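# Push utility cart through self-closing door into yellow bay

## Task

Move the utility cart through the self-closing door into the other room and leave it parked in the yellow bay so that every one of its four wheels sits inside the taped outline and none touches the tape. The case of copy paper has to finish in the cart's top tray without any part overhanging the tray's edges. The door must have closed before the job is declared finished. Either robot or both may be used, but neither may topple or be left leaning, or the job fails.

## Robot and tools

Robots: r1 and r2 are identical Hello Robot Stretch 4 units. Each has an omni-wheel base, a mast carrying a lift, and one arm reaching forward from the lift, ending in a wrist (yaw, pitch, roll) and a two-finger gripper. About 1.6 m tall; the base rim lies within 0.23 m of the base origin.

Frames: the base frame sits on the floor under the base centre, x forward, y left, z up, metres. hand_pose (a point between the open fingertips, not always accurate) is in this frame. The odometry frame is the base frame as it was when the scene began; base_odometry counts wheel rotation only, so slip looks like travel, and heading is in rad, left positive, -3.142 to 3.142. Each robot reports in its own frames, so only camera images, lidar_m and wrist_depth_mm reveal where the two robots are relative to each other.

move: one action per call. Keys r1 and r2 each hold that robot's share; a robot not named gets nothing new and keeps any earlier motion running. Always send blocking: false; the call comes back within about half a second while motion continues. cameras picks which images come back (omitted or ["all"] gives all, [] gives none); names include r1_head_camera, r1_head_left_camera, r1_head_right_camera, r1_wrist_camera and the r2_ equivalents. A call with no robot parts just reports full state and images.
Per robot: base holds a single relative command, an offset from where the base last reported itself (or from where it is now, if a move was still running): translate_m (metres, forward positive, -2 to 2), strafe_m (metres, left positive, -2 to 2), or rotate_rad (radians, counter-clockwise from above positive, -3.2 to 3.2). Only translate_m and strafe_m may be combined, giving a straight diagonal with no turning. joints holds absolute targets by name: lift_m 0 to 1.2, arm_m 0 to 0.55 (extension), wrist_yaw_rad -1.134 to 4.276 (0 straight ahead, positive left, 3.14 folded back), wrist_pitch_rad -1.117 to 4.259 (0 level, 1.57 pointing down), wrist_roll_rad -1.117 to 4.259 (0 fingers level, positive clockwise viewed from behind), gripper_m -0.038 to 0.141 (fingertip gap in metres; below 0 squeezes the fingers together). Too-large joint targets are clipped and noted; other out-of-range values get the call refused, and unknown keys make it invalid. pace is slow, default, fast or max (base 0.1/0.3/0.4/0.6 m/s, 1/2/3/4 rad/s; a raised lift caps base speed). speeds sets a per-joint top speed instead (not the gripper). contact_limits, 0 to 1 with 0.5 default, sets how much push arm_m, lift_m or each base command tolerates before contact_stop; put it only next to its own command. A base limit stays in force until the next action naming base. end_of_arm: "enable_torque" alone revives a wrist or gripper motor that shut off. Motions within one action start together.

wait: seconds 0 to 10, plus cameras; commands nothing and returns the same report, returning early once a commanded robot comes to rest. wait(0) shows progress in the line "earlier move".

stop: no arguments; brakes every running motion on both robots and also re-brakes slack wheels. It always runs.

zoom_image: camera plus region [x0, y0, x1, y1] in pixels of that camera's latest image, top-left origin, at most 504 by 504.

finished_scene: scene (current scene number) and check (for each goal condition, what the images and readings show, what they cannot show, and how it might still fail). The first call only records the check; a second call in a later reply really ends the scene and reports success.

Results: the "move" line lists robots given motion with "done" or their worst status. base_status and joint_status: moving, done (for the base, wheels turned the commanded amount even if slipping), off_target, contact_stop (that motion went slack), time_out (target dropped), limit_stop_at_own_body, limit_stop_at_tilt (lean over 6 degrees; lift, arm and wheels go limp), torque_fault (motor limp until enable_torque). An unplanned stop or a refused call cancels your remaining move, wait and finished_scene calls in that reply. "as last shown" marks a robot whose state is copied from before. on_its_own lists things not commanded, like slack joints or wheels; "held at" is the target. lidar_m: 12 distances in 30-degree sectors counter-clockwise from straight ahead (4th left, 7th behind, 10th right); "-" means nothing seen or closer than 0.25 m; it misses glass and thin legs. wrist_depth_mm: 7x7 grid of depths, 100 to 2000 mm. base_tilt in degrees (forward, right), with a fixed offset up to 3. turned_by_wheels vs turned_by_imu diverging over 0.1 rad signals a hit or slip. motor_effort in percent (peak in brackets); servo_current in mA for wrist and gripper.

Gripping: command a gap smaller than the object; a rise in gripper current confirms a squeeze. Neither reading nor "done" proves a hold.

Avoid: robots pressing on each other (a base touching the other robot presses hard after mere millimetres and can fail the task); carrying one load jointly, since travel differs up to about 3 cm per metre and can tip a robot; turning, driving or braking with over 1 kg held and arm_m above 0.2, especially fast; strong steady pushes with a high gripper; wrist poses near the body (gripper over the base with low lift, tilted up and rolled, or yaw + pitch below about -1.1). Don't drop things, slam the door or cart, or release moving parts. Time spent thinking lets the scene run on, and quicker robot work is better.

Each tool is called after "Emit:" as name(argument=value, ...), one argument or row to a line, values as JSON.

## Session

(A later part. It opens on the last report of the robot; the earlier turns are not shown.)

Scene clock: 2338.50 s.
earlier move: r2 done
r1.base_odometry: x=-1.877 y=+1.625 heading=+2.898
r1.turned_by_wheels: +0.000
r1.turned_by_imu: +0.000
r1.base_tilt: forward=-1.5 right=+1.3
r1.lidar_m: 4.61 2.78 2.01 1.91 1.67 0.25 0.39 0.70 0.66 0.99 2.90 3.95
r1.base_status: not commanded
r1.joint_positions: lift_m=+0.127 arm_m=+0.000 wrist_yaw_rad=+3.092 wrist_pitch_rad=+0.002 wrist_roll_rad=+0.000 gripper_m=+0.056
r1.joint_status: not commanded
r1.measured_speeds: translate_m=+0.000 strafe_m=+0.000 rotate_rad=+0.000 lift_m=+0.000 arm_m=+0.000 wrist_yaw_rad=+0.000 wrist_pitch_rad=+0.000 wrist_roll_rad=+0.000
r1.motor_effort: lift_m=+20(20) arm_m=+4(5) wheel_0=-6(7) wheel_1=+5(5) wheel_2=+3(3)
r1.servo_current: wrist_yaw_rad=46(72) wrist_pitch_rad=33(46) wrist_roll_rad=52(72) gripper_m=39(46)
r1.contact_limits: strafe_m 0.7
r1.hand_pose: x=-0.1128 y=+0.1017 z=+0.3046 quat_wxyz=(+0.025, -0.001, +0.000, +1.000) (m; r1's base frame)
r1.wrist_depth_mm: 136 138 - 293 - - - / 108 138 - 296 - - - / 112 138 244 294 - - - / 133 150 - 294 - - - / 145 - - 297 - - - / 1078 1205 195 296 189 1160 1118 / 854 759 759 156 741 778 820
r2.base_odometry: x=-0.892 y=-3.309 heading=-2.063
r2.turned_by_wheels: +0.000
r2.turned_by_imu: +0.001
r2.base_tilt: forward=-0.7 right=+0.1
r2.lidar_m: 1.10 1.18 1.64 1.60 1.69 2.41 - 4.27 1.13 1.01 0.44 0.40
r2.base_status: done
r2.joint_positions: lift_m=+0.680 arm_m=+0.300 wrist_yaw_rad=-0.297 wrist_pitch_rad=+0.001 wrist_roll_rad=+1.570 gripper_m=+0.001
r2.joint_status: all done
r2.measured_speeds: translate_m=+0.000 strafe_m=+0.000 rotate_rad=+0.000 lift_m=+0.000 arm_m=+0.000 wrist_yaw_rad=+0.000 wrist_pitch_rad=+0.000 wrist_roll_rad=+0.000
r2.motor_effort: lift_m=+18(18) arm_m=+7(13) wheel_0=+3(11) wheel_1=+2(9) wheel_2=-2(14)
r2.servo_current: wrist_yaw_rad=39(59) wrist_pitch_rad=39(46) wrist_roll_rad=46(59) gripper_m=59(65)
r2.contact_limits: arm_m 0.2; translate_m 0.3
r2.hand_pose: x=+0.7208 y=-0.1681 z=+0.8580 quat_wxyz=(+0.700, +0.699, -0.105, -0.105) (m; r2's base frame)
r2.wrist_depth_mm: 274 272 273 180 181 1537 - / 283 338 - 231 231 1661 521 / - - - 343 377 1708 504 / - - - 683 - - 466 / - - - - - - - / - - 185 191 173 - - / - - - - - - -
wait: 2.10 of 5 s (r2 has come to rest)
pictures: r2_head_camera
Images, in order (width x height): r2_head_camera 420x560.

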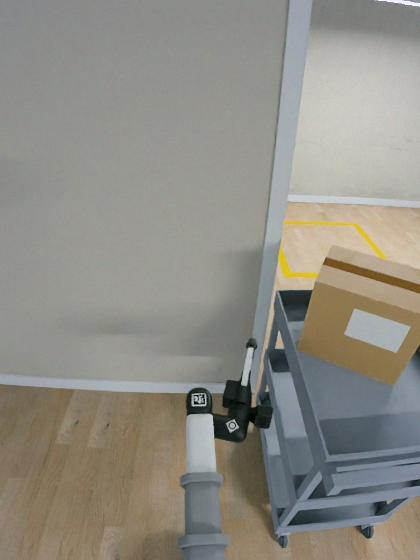

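Emit:
move(
  blocking=false,
  cameras=[],
  r2={"base": {"strafe_m": -0.2}, "joints": {"arm_m": 0.35, "lift_m": 0.65}, "contact_limits": {"strafe_m": 0.4}, "pace": "slow"},
)

Emit:
wait(
  seconds=5,
  cameras=["r2_head_camera"],
)

Scene clock: 2377.03 s.
move: r2 moving
r1.base_odometry: x=-1.877 y=+1.625 heading=+2.898
r1.turned_by_wheels: +0.000
r1.turned_by_imu: +0.000
r1.base_tilt: forward=-1.5 right=+1.3
r1.lidar_m: 4.59 2.77 1.99 1.91 1.66 0.25 0.36 0.72 0.64 0.99 2.93 3.95
r1.base_status: not commanded
r1.joint_positions: lift_m=+0.127 arm_m=+0.000 wrist_yaw_rad=+3.092 wrist_pitch_rad=+0.002 wrist_roll_rad=+0.000 gripper_m=+0.056
r1.joint_status: not commanded
r1.measured_speeds: translate_m=+0.000 strafe_m=+0.000 rotate_rad=+0.000 lift_m=+0.000 arm_m=+0.000 wrist_yaw_rad=+0.000 wrist_pitch_rad=+0.000 wrist_roll_rad=+0.000
r1.motor_effort: lift_m=+20(20) arm_m=+4(4) wheel_0=-6(7) wheel_1=+5(5) wheel_2=+3(3)
r1.servo_current: wrist_yaw_rad=65(65) wrist_pitch_rad=39(46) wrist_roll_rad=46(59) gripper_m=46(46)
r1.contact_limits: strafe_m 0.7
r1.hand_pose: x=-0.1128 y=+0.1017 z=+0.3046 quat_wxyz=(+0.025, -0.001, +0.000, +1.000) (m; r1's base frame)
r1.wrist_depth_mm: 136 138 - 294 - - - / 108 138 - 294 - - - / 112 138 243 294 - - - / 133 150 - 294 - - - / 145 - - 297 - - - / 1098 1205 195 296 189 1160 1138 / 842 759 750 156 741 768 820
r2.base_odometry: x=-0.905 y=-3.302 heading=-2.063
r2.turned_by_wheels: +0.000
r2.turned_by_imu: +0.000
r2.base_tilt: forward=-0.6 right=+0.1
r2.lidar_m: 1.10 1.18 1.65 1.60 1.70 2.45 - 4.27 1.13 0.98 0.42 0.39
r2.base_status: strafe_m moving
r2.joint_positions: lift_m=+0.658 arm_m=+0.312 wrist_yaw_rad=-0.297 wrist_pitch_rad=+0.001 wrist_roll_rad=+1.570 gripper_m=+0.001
r2.joint_status: lift_m moving; arm_m moving
r2.measured_speeds: translate_m=+0.000 strafe_m=-0.055 rotate_rad=-0.003 lift_m=-0.058 arm_m=+0.049 wrist_yaw_rad=+0.000 wrist_pitch_rad=+0.000 wrist_roll_rad=+0.000
r2.motor_effort: lift_m=+16(19) arm_m=+5(10) wheel_0=+7(10) wheel_1=-8(9) wheel_2=+0(1)
r2.servo_current: wrist_yaw_rad=46(52) wrist_pitch_rad=39(46) wrist_roll_rad=46(59) gripper_m=59(65)
r2.contact_limits: strafe_m 0.4
r2.hand_pose: x=+0.7335 y=-0.1681 z=+0.8357 quat_wxyz=(+0.700, +0.699, -0.105, -0.105) (m; r2's base frame)
r2.wrist_depth_mm: 260 259 179 164 164 1661 - / 268 270 271 211 222 1808 521 / - - - 287 - 1661 500 / - - - 410 - - 424 / - - - - - - - / - - 185 191 173 - - / - - - - - - -
pictures: none
No camera images: "cameras" was empty.

Scene clock: 2379.67 s.
earlier move: r2 done
r1.base_odometry: x=-1.877 y=+1.625 heading=+2.898
r1.turned_by_wheels: +0.000
r1.turned_by_imu: +0.000
r1.base_tilt: forward=-1.6 right=+1.3
r1.lidar_m: 4.60 2.75 1.98 1.90 1.70 0.25 0.40 0.62 0.71 0.79 2.91 3.94
r1.base_status: not commanded
r1.joint_positions: lift_m=+0.127 arm_m=+0.000 wrist_yaw_rad=+3.092 wrist_pitch_rad=+0.002 wrist_roll_rad=+0.000 gripper_m=+0.056
r1.joint_status: not commanded
r1.measured_speeds: translate_m=+0.000 strafe_m=+0.000 rotate_rad=+0.000 lift_m=+0.000 arm_m=+0.000 wrist_yaw_rad=+0.000 wrist_pitch_rad=+0.000 wrist_roll_rad=+0.000
r1.motor_effort: lift_m=+20(20) arm_m=+4(4) wheel_0=-6(7) wheel_1=+4(5) wheel_2=+3(3)
r1.servo_current: wrist_yaw_rad=46(72) wrist_pitch_rad=46(52) wrist_roll_rad=65(65) gripper_m=39(52)
r1.contact_limits: strafe_m 0.7
r1.hand_pose: x=-0.1128 y=+0.1017 z=+0.3046 quat_wxyz=(+0.025, -0.001, +0.000, +1.000) (m; r1's base frame)
r1.wrist_depth_mm: 135 138 - 293 - - - / 108 138 - 296 - - - / 112 139 243 293 - - - / 133 150 - 294 - - - / 138 1983 - 296 - - - / 1008 1205 195 296 190 1138 1138 / 732 750 750 155 741 768 809
r2.base_odometry: x=-1.069 y=-3.215 heading=-2.063
r2.turned_by_wheels: +0.001
r2.turned_by_imu: +0.002
r2.base_tilt: forward=-0.7 right=+0.1
r2.lidar_m: 0.82 1.18 1.67 1.79 1.89 2.67 - 3.99 0.85 0.82 0.49 0.47
r2.base_status: done
r2.joint_positions: lift_m=+0.650 arm_m=+0.350 wrist_yaw_rad=-0.297 wrist_pitch_rad=+0.001 wrist_roll_rad=+1.570 gripper_m=+0.001
r2.joint_status: all done
r2.measured_speeds: translate_m=+0.000 strafe_m=+0.000 rotate_rad=+0.000 lift_m=+0.000 arm_m=+0.000 wrist_yaw_rad=+0.000 wrist_pitch_rad=+0.000 wrist_roll_rad=+0.000
r2.motor_effort: lift_m=+14(19) arm_m=+6(13) wheel_0=+5(20) wheel_1=-4(10) wheel_2=+6(7)
r2.servo_current: wrist_yaw_rad=52(72) wrist_pitch_rad=39(46) wrist_roll_rad=52(65) gripper_m=59(65)
r2.contact_limits: strafe_m 0.4
r2.hand_pose: x=+0.7709 y=-0.1680 z=+0.8283 quat_wxyz=(+0.700, +0.699, -0.104, -0.105) (m; r2's base frame)
r2.wrist_depth_mm: 236 235 121 120 - 597 - / 236 235 141 142 142 609 - / 236 236 178 171 179 1756 - / - - 404 214 - 1661 459 / - - - 268 - 1661 445 / - - - 193 174 530 525 / 521 512 - - - - 521
wait: 2.63 of 5 s (r2 has come to rest)
pictures: r2_head_camera
Images, in order (width x height): r2_head_camera 420x560.

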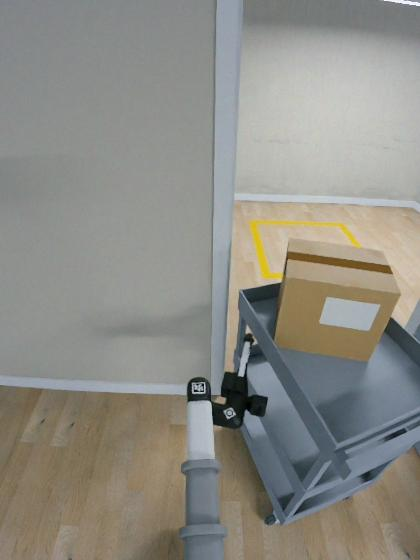

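Emit:
move(
  blocking=false,
  cameras=[],
  r2={"base": {"strafe_m": 0.16}, "pace": "default"},
)

Emit:
move(
  blocking=false,
  cameras=[],
  r2={"joints": {"arm_m": 0.52, "wrist_yaw_rad": -0.7}, "contact_limits": {"arm_m": 0.2}, "pace": "default"},
)

Emit:
wait(
  seconds=3,
  cameras=["r2_head_camera"],
)

Scene clock: 2439.20 s.
move: r2 moving
r1.base_odometry: x=-1.877 y=+1.625 heading=+2.898
r1.turned_by_wheels: +0.000
r1.turned_by_imu: +0.000
r1.base_tilt: forward=-1.5 right=+1.3
r1.lidar_m: 4.59 2.75 1.98 1.92 1.67 0.25 0.40 0.61 0.69 0.83 2.92 3.93
r1.base_status: not commanded
r1.joint_positions: lift_m=+0.127 arm_m=+0.000 wrist_yaw_rad=+3.092 wrist_pitch_rad=+0.002 wrist_roll_rad=+0.000 gripper_m=+0.056
r1.joint_status: not commanded
r1.measured_speeds: translate_m=+0.000 strafe_m=+0.000 rotate_rad=+0.000 lift_m=+0.000 arm_m=+0.000 wrist_yaw_rad=+0.000 wrist_pitch_rad=+0.000 wrist_roll_rad=+0.000
r1.motor_effort: lift_m=+20(20) arm_m=+4(4) wheel_0=-6(7) wheel_1=+5(5) wheel_2=+3(3)
r1.servo_current: wrist_yaw_rad=59(59) wrist_pitch_rad=39(46) wrist_roll_rad=72(72) gripper_m=46(46)
r1.contact_limits: strafe_m 0.7
r1.hand_pose: x=-0.1128 y=+0.1017 z=+0.3046 quat_wxyz=(+0.025, -0.001, +0.000, +1.000) (m; r1's base frame)
r1.wrist_depth_mm: 136 138 - 294 - - - / 108 138 - 296 - - - / 112 139 243 294 - - - / 133 150 - 294 - - - / 137 1983 - 297 - - - / 778 1205 195 296 189 1160 1138 / 732 759 759 155 741 768 820
r2.base_odometry: x=-1.037 y=-3.232 heading=-2.062
r2.turned_by_wheels: +0.000
r2.turned_by_imu: +0.001
r2.base_tilt: forward=-0.7 right=+0.1
r2.lidar_m: 0.88 1.17 1.66 1.74 1.89 2.65 - 4.07 0.89 0.84 0.46 0.48
r2.base_status: strafe_m moving
r2.joint_positions: lift_m=+0.650 arm_m=+0.350 wrist_yaw_rad=-0.297 wrist_pitch_rad=+0.001 wrist_roll_rad=+1.570 gripper_m=+0.001
r2.joint_status: not commanded
r2.measured_speeds: translate_m=+0.000 strafe_m=+0.140 rotate_rad=+0.000 lift_m=+0.000 arm_m=+0.000 wrist_yaw_rad=+0.000 wrist_pitch_rad=+0.000 wrist_roll_rad=+0.000
r2.motor_effort: lift_m=+14(14) arm_m=+6(6) wheel_0=-5(12) wheel_1=+12(12) wheel_2=+0(4)
r2.servo_current: wrist_yaw_rad=46(52) wrist_pitch_rad=39(39) wrist_roll_rad=59(59) gripper_m=59(65)
r2.hand_pose: x=+0.7709 y=-0.1680 z=+0.8283 quat_wxyz=(+0.700, +0.699, -0.104, -0.105) (m; r2's base frame)
r2.wrist_depth_mm: 246 246 155 156 - 627 - / 245 245 189 182 196 1756 - / 334 347 253 219 - 1808 512 / - - - 274 - 1661 459 / - - - 345 - 1576 445 / 530 535 188 193 183 535 530 / - 124 - - - - -
pictures: none
No camera images: "cameras" was empty.

Scene clock: 2439.70 s.
earlier move: r2 moving
move: r2 moving
r1.base_odometry: x=-1.877 y=+1.625 heading=+2.898
r1.turned_by_wheels: +0.000
r1.turned_by_imu: +0.000
r1.base_tilt: forward=-1.6 right=+1.3
r1.lidar_m: 4.59 2.74 1.97 1.90 1.69 0.25 0.37 0.61 0.71 0.92 2.91 3.94
r1.base_status: not commanded
r1.joint_positions: lift_m=+0.127 arm_m=+0.000 wrist_yaw_rad=+3.092 wrist_pitch_rad=+0.002 wrist_roll_rad=+0.000 gripper_m=+0.056
r1.joint_status: not commanded
r1.measured_speeds: translate_m=+0.000 strafe_m=+0.000 rotate_rad=+0.000 lift_m=+0.000 arm_m=+0.000 wrist_yaw_rad=+0.000 wrist_pitch_rad=+0.000 wrist_roll_rad=+0.000
r1.motor_effort: lift_m=+20(20) arm_m=+4(4) wheel_0=-6(7) wheel_1=+4(5) wheel_2=+3(3)
r1.servo_current: wrist_yaw_rad=52(65) wrist_pitch_rad=39(46) wrist_roll_rad=39(72) gripper_m=39(46)
r1.contact_limits: strafe_m 0.7
r1.hand_pose: x=-0.1128 y=+0.1017 z=+0.3046 quat_wxyz=(+0.025, -0.001, +0.000, +1.000) (m; r1's base frame)
r1.wrist_depth_mm: 135 138 - 294 - - - / 108 138 - 294 - - - / 112 138 244 293 - - - / 133 150 - 296 - - - / 138 1983 - 296 - - - / 788 1205 194 296 190 1138 1138 / 723 759 759 156 741 768 809
r2.base_odometry: x=-0.958 y=-3.274 heading=-2.063
r2.turned_by_wheels: +0.000
r2.turned_by_imu: +0.000
r2.base_tilt: forward=-0.7 right=+0.1
r2.lidar_m: 1.10 1.20 1.68 1.66 1.78 2.53 - 4.22 1.06 0.92 0.55 0.59
r2.base_status: strafe_m moving
r2.joint_positions: lift_m=+0.650 arm_m=+0.400 wrist_yaw_rad=-0.690 wrist_pitch_rad=+0.001 wrist_roll_rad=+1.570 gripper_m=+0.001
r2.joint_status: arm_m moving; wrist_yaw_rad moving
r2.measured_speeds: translate_m=+0.000 strafe_m=+0.147 rotate_rad=+0.001 lift_m=+0.000 arm_m=+0.195 wrist_yaw_rad=-0.321 wrist_pitch_rad=+0.000 wrist_roll_rad=+0.000
r2.motor_effort: lift_m=+14(14) arm_m=+4(11) wheel_0=-6(11) wheel_1=+5(12) wheel_2=+1(1)
r2.servo_current: wrist_yaw_rad=33(124) wrist_pitch_rad=39(46) wrist_roll_rad=33(59) gripper_m=59(65)
r2.contact_limits: arm_m 0.2
r2.hand_pose: x=+0.7382 y=-0.2509 z=+0.8283 quat_wxyz=(+0.666, +0.665, -0.239, -0.239) (m; r2's base frame)
r2.wrist_depth_mm: - 379 368 220 - 647 - / 362 353 343 240 - 707 - / 330 332 324 266 - - - / - 373 375 297 - 676 - / - - - 327 - 1808 - / - - - 194 183 1661 410 / - - - - - 1576 1160
pictures: none
No camera images: "cameras" was empty.

Scene clock: 2440.80 s.
earlier move: r2 done
r1.base_odometry: x=-1.877 y=+1.625 heading=+2.898
r1.turned_by_wheels: +0.000
r1.turned_by_imu: +0.000
r1.base_tilt: forward=-1.5 right=+1.3
r1.lidar_m: 4.58 2.71 2.01 1.91 1.67 0.25 0.38 0.59 0.69 0.96 2.91 3.94
r1.base_status: not commanded
r1.joint_positions: lift_m=+0.127 arm_m=+0.000 wrist_yaw_rad=+3.092 wrist_pitch_rad=+0.002 wrist_roll_rad=+0.000 gripper_m=+0.056
r1.joint_status: not commanded
r1.measured_speeds: translate_m=+0.000 strafe_m=+0.000 rotate_rad=+0.000 lift_m=+0.000 arm_m=+0.000 wrist_yaw_rad=+0.000 wrist_pitch_rad=+0.000 wrist_roll_rad=+0.000
r1.motor_effort: lift_m=+20(20) arm_m=+4(4) wheel_0=-6(7) wheel_1=+5(5) wheel_2=+3(3)
r1.servo_current: wrist_yaw_rad=39(65) wrist_pitch_rad=33(46) wrist_roll_rad=39(72) gripper_m=33(46)
r1.contact_limits: strafe_m 0.7
r1.hand_pose: x=-0.1128 y=+0.1017 z=+0.3046 quat_wxyz=(+0.025, -0.001, +0.000, +1.000) (m; r1's base frame)
r1.wrist_depth_mm: 135 138 - 293 - - - / 108 138 - 294 - - - / 112 139 242 294 - - - / 133 150 - 294 - - - / 137 1983 - 296 - - - / 778 1182 195 294 189 1160 1138 / 732 759 750 156 741 768 820
r2.base_odometry: x=-0.928 y=-3.290 heading=-2.063
r2.turned_by_wheels: +0.000
r2.turned_by_imu: +0.000
r2.base_tilt: forward=-0.7 right=+0.1
r2.lidar_m: 1.09 1.19 1.67 1.63 1.75 2.50 - 4.21 1.10 0.97 0.56 0.64
r2.base_status: done
r2.joint_positions: lift_m=+0.650 arm_m=+0.520 wrist_yaw_rad=-0.697 wrist_pitch_rad=+0.001 wrist_roll_rad=+1.570 gripper_m=+0.001
r2.joint_status: all done
r2.measured_speeds: translate_m=+0.000 strafe_m=+0.000 rotate_rad=+0.000 lift_m=+0.000 arm_m=+0.000 wrist_yaw_rad=+0.000 wrist_pitch_rad=+0.000 wrist_roll_rad=+0.000
r2.motor_effort: lift_m=+14(14) arm_m=+7(14) wheel_0=-2(11) wheel_1=+2(12) wheel_2=+0(1)
r2.servo_current: wrist_yaw_rad=33(124) wrist_pitch_rad=39(46) wrist_roll_rad=46(65) gripper_m=59(65)
r2.contact_limits: arm_m 0.2
r2.hand_pose: x=+0.8557 y=-0.2522 z=+0.8283 quat_wxyz=(+0.665, +0.664, -0.241, -0.242) (m; r2's base frame)
r2.wrist_depth_mm: 264 260 247 225 - 647 - / 314 317 306 247 - 668 - / - 402 384 271 - 1756 - / - - - 301 - 1618 442 / - - - 329 - 1708 1160 / - - - 193 183 1576 1182 / 424 424 415 - - 424 421
wait: 1.10 of 3 s (r2 has come to rest)
pictures: r2_head_camera
Images, in order (width x height): r2_head_camera 420x560.

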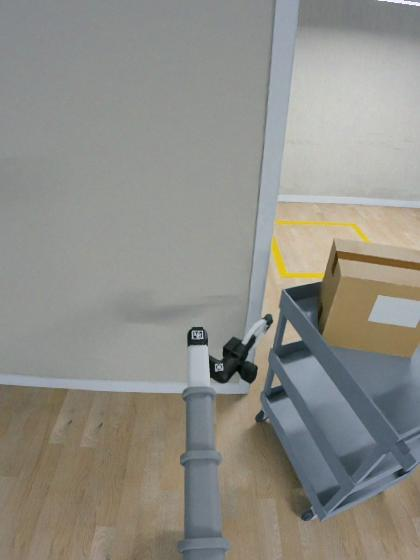

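Emit:
move(
  blocking=false,
  cameras=[],
  r2={"base": {"strafe_m": -0.34}, "contact_limits": {"strafe_m": 0.4}, "pace": "slow"},
)

Emit:
wait(
  seconds=6,
  cameras=["r2_head_camera"],
)

Scene clock: 2451.57 s.
move: r2 moving
r1.base_odometry: x=-1.877 y=+1.625 heading=+2.898
r1.turned_by_wheels: +0.000
r1.turned_by_imu: +0.000
r1.base_tilt: forward=-1.5 right=+1.3
r1.lidar_m: 4.59 2.78 2.01 1.90 1.68 0.25 0.40 0.59 0.70 0.94 2.91 3.97
r1.base_status: not commanded
r1.joint_positions: lift_m=+0.127 arm_m=+0.000 wrist_yaw_rad=+3.092 wrist_pitch_rad=+0.002 wrist_roll_rad=+0.000 gripper_m=+0.056
r1.joint_status: not commanded
r1.measured_speeds: translate_m=+0.000 strafe_m=+0.000 rotate_rad=+0.000 lift_m=+0.000 arm_m=+0.000 wrist_yaw_rad=+0.000 wrist_pitch_rad=+0.000 wrist_roll_rad=+0.000
r1.motor_effort: lift_m=+20(20) arm_m=+4(4) wheel_0=-6(7) wheel_1=+5(5) wheel_2=+3(3)
r1.servo_current: wrist_yaw_rad=52(65) wrist_pitch_rad=39(52) wrist_roll_rad=39(59) gripper_m=52(52)
r1.contact_limits: strafe_m 0.7
r1.hand_pose: x=-0.1128 y=+0.1017 z=+0.3046 quat_wxyz=(+0.025, -0.001, +0.000, +1.000) (m; r1's base frame)
r1.wrist_depth_mm: 136 138 - 294 - - - / 108 138 - 294 - - - / 112 138 243 297 - - - / 133 150 - 294 - - - / 138 1983 - 297 - - - / 788 1182 195 294 189 1138 1118 / 732 750 750 155 741 768 831
r2.base_odometry: x=-0.940 y=-3.284 heading=-2.063
r2.turned_by_wheels: +0.000
r2.turned_by_imu: +0.001
r2.base_tilt: forward=-0.7 right=+0.1
r2.lidar_m: 1.09 1.17 1.67 1.64 1.74 2.52 - 4.24 1.03 0.96 0.55 0.60
r2.base_status: strafe_m moving
r2.joint_positions: lift_m=+0.650 arm_m=+0.520 wrist_yaw_rad=-0.697 wrist_pitch_rad=+0.001 wrist_roll_rad=+1.570 gripper_m=+0.001
r2.joint_status: not commanded
r2.measured_speeds: translate_m=+0.000 strafe_m=-0.055 rotate_rad=+0.000 lift_m=+0.000 arm_m=+0.000 wrist_yaw_rad=+0.000 wrist_pitch_rad=+0.000 wrist_roll_rad=+0.000
r2.motor_effort: lift_m=+14(14) arm_m=+7(8) wheel_0=+9(12) wheel_1=-5(9) wheel_2=+1(1)
r2.servo_current: wrist_yaw_rad=46(59) wrist_pitch_rad=46(46) wrist_roll_rad=52(59) gripper_m=59(59)
r2.contact_limits: arm_m 0.2; strafe_m 0.4
r2.hand_pose: x=+0.8557 y=-0.2522 z=+0.8283 quat_wxyz=(+0.665, +0.664, -0.241, -0.242) (m; r2's base frame)
r2.wrist_depth_mm: 250 247 238 213 - 654 - / 294 298 277 234 - 661 - / - 379 362 258 - 1756 - / - - - 285 - 1661 445 / - - - 314 - 1708 1160 / - - - 194 183 1576 1160 / 421 415 - - - 424 418
pictures: none
No camera images: "cameras" was empty.

Scene clock: 2455.63 s.
earlier move: r2 done
r1.base_odometry: x=-1.877 y=+1.625 heading=+2.898
r1.turned_by_wheels: +0.000
r1.turned_by_imu: +0.000
r1.base_tilt: forward=-1.5 right=+1.3
r1.lidar_m: 4.58 2.75 1.99 1.90 1.72 0.25 0.41 0.62 0.67 0.62 2.91 3.93
r1.base_status: not commanded
r1.joint_positions: lift_m=+0.127 arm_m=+0.000 wrist_yaw_rad=+3.092 wrist_pitch_rad=+0.002 wrist_roll_rad=+0.000 gripper_m=+0.056
r1.joint_status: not commanded
r1.measured_speeds: translate_m=+0.000 strafe_m=+0.000 rotate_rad=+0.000 lift_m=+0.000 arm_m=+0.000 wrist_yaw_rad=+0.000 wrist_pitch_rad=+0.000 wrist_roll_rad=+0.000
r1.motor_effort: lift_m=+20(20) arm_m=+4(5) wheel_0=-6(7) wheel_1=+4(5) wheel_2=+3(3)
r1.servo_current: wrist_yaw_rad=59(72) wrist_pitch_rad=46(52) wrist_roll_rad=52(65) gripper_m=39(52)
r1.contact_limits: strafe_m 0.7
r1.hand_pose: x=-0.1128 y=+0.1017 z=+0.3046 quat_wxyz=(+0.025, -0.001, +0.000, +1.000) (m; r1's base frame)
r1.wrist_depth_mm: 136 138 - 294 - - - / 108 138 - 296 - - - / 112 138 244 294 - - - / 133 150 - 294 - - - / 144 - - 296 - - - / 1008 1118 191 296 189 1138 1138 / 866 750 768 155 741 768 809
r2.base_odometry: x=-1.227 y=-3.130 heading=-2.062
r2.turned_by_wheels: +0.000
r2.turned_by_imu: +0.003
r2.base_tilt: forward=-0.6 right=+0.1
r2.lidar_m: 0.94 1.18 1.67 1.96 2.10 2.96 - 3.75 0.68 0.63 0.62 0.55
r2.base_status: done
r2.joint_positions: lift_m=+0.650 arm_m=+0.520 wrist_yaw_rad=-0.697 wrist_pitch_rad=+0.001 wrist_roll_rad=+1.570 gripper_m=+0.001
r2.joint_status: not commanded
r2.measured_speeds: translate_m=+0.000 strafe_m=+0.000 rotate_rad=+0.000 lift_m=+0.000 arm_m=+0.000 wrist_yaw_rad=+0.000 wrist_pitch_rad=+0.000 wrist_roll_rad=+0.000
r2.motor_effort: lift_m=+14(14) arm_m=+7(8) wheel_0=+4(18) wheel_1=-4(9) wheel_2=+4(7)
r2.servo_current: wrist_yaw_rad=46(65) wrist_pitch_rad=46(52) wrist_roll_rad=33(59) gripper_m=59(72)
r2.contact_limits: arm_m 0.2; strafe_m 0.4
r2.hand_pose: x=+0.8557 y=-0.2522 z=+0.8283 quat_wxyz=(+0.665, +0.664, -0.241, -0.242) (m; r2's base frame)
r2.wrist_depth_mm: 325 327 160 160 - - - / 303 298 177 174 177 627 - / 277 273 196 190 196 676 - / 258 258 251 208 - 654 - / 338 340 312 225 - 1808 - / - - - 194 183 1708 442 / - - - - - 1464 1229
wait: 4.07 of 6 s (r2 has come to rest)
pictures: r2_head_camera
Images, in order (width x height): r2_head_camera 420x560.

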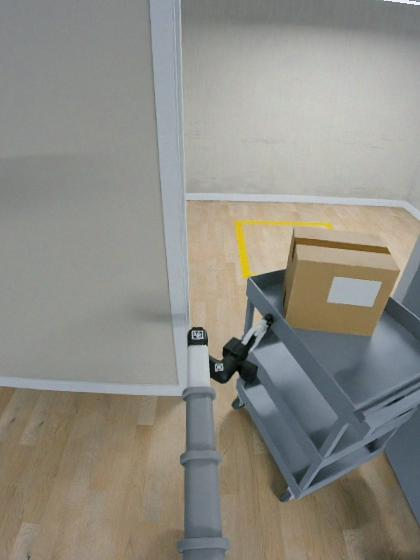

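Emit:
move(
  blocking=false,
  cameras=[],
  r2={"base": {"strafe_m": -0.12, "translate_m": 0.06}, "joints": {"arm_m": 0.55}, "contact_limits": {"strafe_m": 0.4}, "pace": "slow"},
)

Emit:
wait(
  seconds=4,
  cameras=["r2_head_camera"],
)

Scene clock: 2516.93 s.
move: r2 moving
r1.base_odometry: x=-1.877 y=+1.625 heading=+2.898
r1.turned_by_wheels: +0.000
r1.turned_by_imu: +0.000
r1.base_tilt: forward=-1.5 right=+1.3
r1.lidar_m: 4.60 2.75 2.00 1.92 1.71 0.25 0.36 0.64 0.66 0.61 2.93 3.93
r1.base_status: not commanded
r1.joint_positions: lift_m=+0.127 arm_m=+0.000 wrist_yaw_rad=+3.092 wrist_pitch_rad=+0.002 wrist_roll_rad=+0.000 gripper_m=+0.056
r1.joint_status: not commanded
r1.measured_speeds: translate_m=+0.000 strafe_m=+0.000 rotate_rad=+0.000 lift_m=+0.000 arm_m=+0.000 wrist_yaw_rad=+0.000 wrist_pitch_rad=+0.000 wrist_roll_rad=+0.000
r1.motor_effort: lift_m=+20(20) arm_m=+4(4) wheel_0=-6(6) wheel_1=+5(5) wheel_2=+3(3)
r1.servo_current: wrist_yaw_rad=59(59) wrist_pitch_rad=39(52) wrist_roll_rad=39(59) gripper_m=46(46)
r1.contact_limits: strafe_m 0.7
r1.hand_pose: x=-0.1128 y=+0.1017 z=+0.3046 quat_wxyz=(+0.025, -0.001, +0.000, +1.000) (m; r1's base frame)
r1.wrist_depth_mm: 136 138 - 293 - - - / 108 138 - 294 - - - / 112 138 243 294 - - - / 133 150 - 296 - - - / 145 - - 297 - - - / 1008 1098 191 296 189 1138 1118 / 842 750 750 156 750 778 809
r2.base_odometry: x=-1.240 y=-3.130 heading=-2.062
r2.turned_by_wheels: +0.000
r2.turned_by_imu: +0.001
r2.base_tilt: forward=-0.7 right=+0.1
r2.lidar_m: 0.98 1.16 1.65 1.98 2.11 2.98 - 3.74 0.62 0.61 0.61 0.56
r2.base_status: translate_m moving; strafe_m moving
r2.joint_positions: lift_m=+0.650 arm_m=+0.532 wrist_yaw_rad=-0.698 wrist_pitch_rad=+0.001 wrist_roll_rad=+1.570 gripper_m=+0.001
r2.joint_status: arm_m moving
joint sent to its limit — r2.arm_m, upper limit.
r2.measured_speeds: translate_m=+0.023 strafe_m=-0.044 rotate_rad=-0.004 lift_m=+0.000 arm_m=+0.049 wrist_yaw_rad=+0.000 wrist_pitch_rad=+0.000 wrist_roll_rad=+0.000
r2.motor_effort: lift_m=+14(14) arm_m=+11(12) wheel_0=+14(15) wheel_1=-4(8) wheel_2=-7(7)
r2.servo_current: wrist_yaw_rad=39(59) wrist_pitch_rad=46(46) wrist_roll_rad=46(52) gripper_m=52(72)
r2.contact_limits: strafe_m 0.4
r2.hand_pose: x=+0.8680 y=-0.2524 z=+0.8283 quat_wxyz=(+0.665, +0.664, -0.242, -0.242) (m; r2's base frame)
r2.wrist_depth_mm: 319 319 158 158 - - - / 294 294 174 171 177 627 - / 271 271 193 187 191 683 - / 254 255 214 206 - 683 - / 342 343 315 224 - 1756 - / - - 272 195 182 1708 439 / - - - - - 1464 -
pictures: none
No camera images: "cameras" was empty.

Scene clock: 2519.07 s.
earlier move: r2 done
r1.base_odometry: x=-1.877 y=+1.625 heading=+2.898
r1.turned_by_wheels: +0.000
r1.turned_by_imu: +0.000
r1.base_tilt: forward=-1.6 right=+1.3
r1.lidar_m: 4.60 2.74 1.99 1.90 1.69 0.25 0.40 0.66 0.54 0.52 2.94 3.92
r1.base_status: not commanded
r1.joint_positions: lift_m=+0.127 arm_m=+0.000 wrist_yaw_rad=+3.092 wrist_pitch_rad=+0.002 wrist_roll_rad=+0.000 gripper_m=+0.056
r1.joint_status: not commanded
r1.measured_speeds: translate_m=+0.000 strafe_m=+0.000 rotate_rad=+0.000 lift_m=+0.000 arm_m=+0.000 wrist_yaw_rad=+0.000 wrist_pitch_rad=+0.000 wrist_roll_rad=+0.000
r1.motor_effort: lift_m=+20(20) arm_m=+4(4) wheel_0=-5(7) wheel_1=+3(5) wheel_2=+3(3)
r1.servo_current: wrist_yaw_rad=33(59) wrist_pitch_rad=46(52) wrist_roll_rad=39(72) gripper_m=39(46)
r1.contact_limits: strafe_m 0.7
r1.hand_pose: x=-0.1128 y=+0.1017 z=+0.3046 quat_wxyz=(+0.025, -0.001, +0.000, +1.000) (m; r1's base frame)
r1.wrist_depth_mm: 136 138 - 294 - - - / 108 138 904 296 - - - / 112 139 233 294 - - - / 134 150 931 296 - - - / 1182 1308 1464 296 - - - / 991 1118 190 297 189 1182 1138 / 798 750 750 156 732 768 809
r2.base_odometry: x=-1.361 y=-3.126 heading=-2.062
r2.turned_by_wheels: +0.001
r2.turned_by_imu: +0.002
r2.base_tilt: forward=-0.7 right=+0.0
r2.lidar_m: 1.00 1.09 1.55 2.08 2.21 3.16 - 3.62 0.53 0.53 0.65 0.58
r2.base_status: done
r2.joint_positions: lift_m=+0.650 arm_m=+0.547 wrist_yaw_rad=-0.698 wrist_pitch_rad=+0.001 wrist_roll_rad=+1.570 gripper_m=+0.001
r2.joint_status: all done
joint sent to its limit — r2.arm_m, upper limit.
r2.measured_speeds: translate_m=+0.000 strafe_m=+0.000 rotate_rad=+0.000 lift_m=+0.000 arm_m=+0.000 wrist_yaw_rad=+0.000 wrist_pitch_rad=+0.000 wrist_roll_rad=+0.000
r2.motor_effort: lift_m=+14(14) arm_m=+7(12) wheel_0=+11(15) wheel_1=-2(8) wheel_2=-2(8)
r2.servo_current: wrist_yaw_rad=46(59) wrist_pitch_rad=39(46) wrist_roll_rad=39(65) gripper_m=52(72)
r2.contact_limits: strafe_m 0.4
r2.hand_pose: x=+0.8829 y=-0.2524 z=+0.8283 quat_wxyz=(+0.665, +0.664, -0.242, -0.242) (m; r2's base frame)
r2.wrist_depth_mm: 294 293 150 151 - 564 - / 277 274 167 167 167 634 - / 258 257 185 181 182 661 - / 246 247 211 201 - 1756 - / - 379 340 221 - 1661 492 / - - - 193 183 1661 439 / - - - - - - -
wait: 2.13 of 4 s (r2 has come to rest)
pictures: r2_head_camera
Images, in order (width x height): r2_head_camera 420x560.

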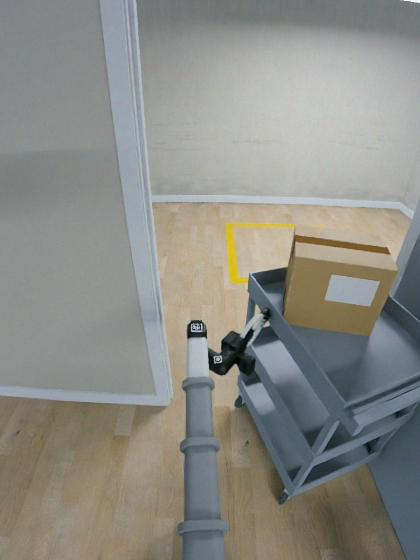

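Emit:
zoom_image(
  camera="r2_head_camera",
  region=[300, 360, 420, 500],
)

Scaled by 3.600 from the camera's 420x560 image, which has a finer 1200x1600 frame.

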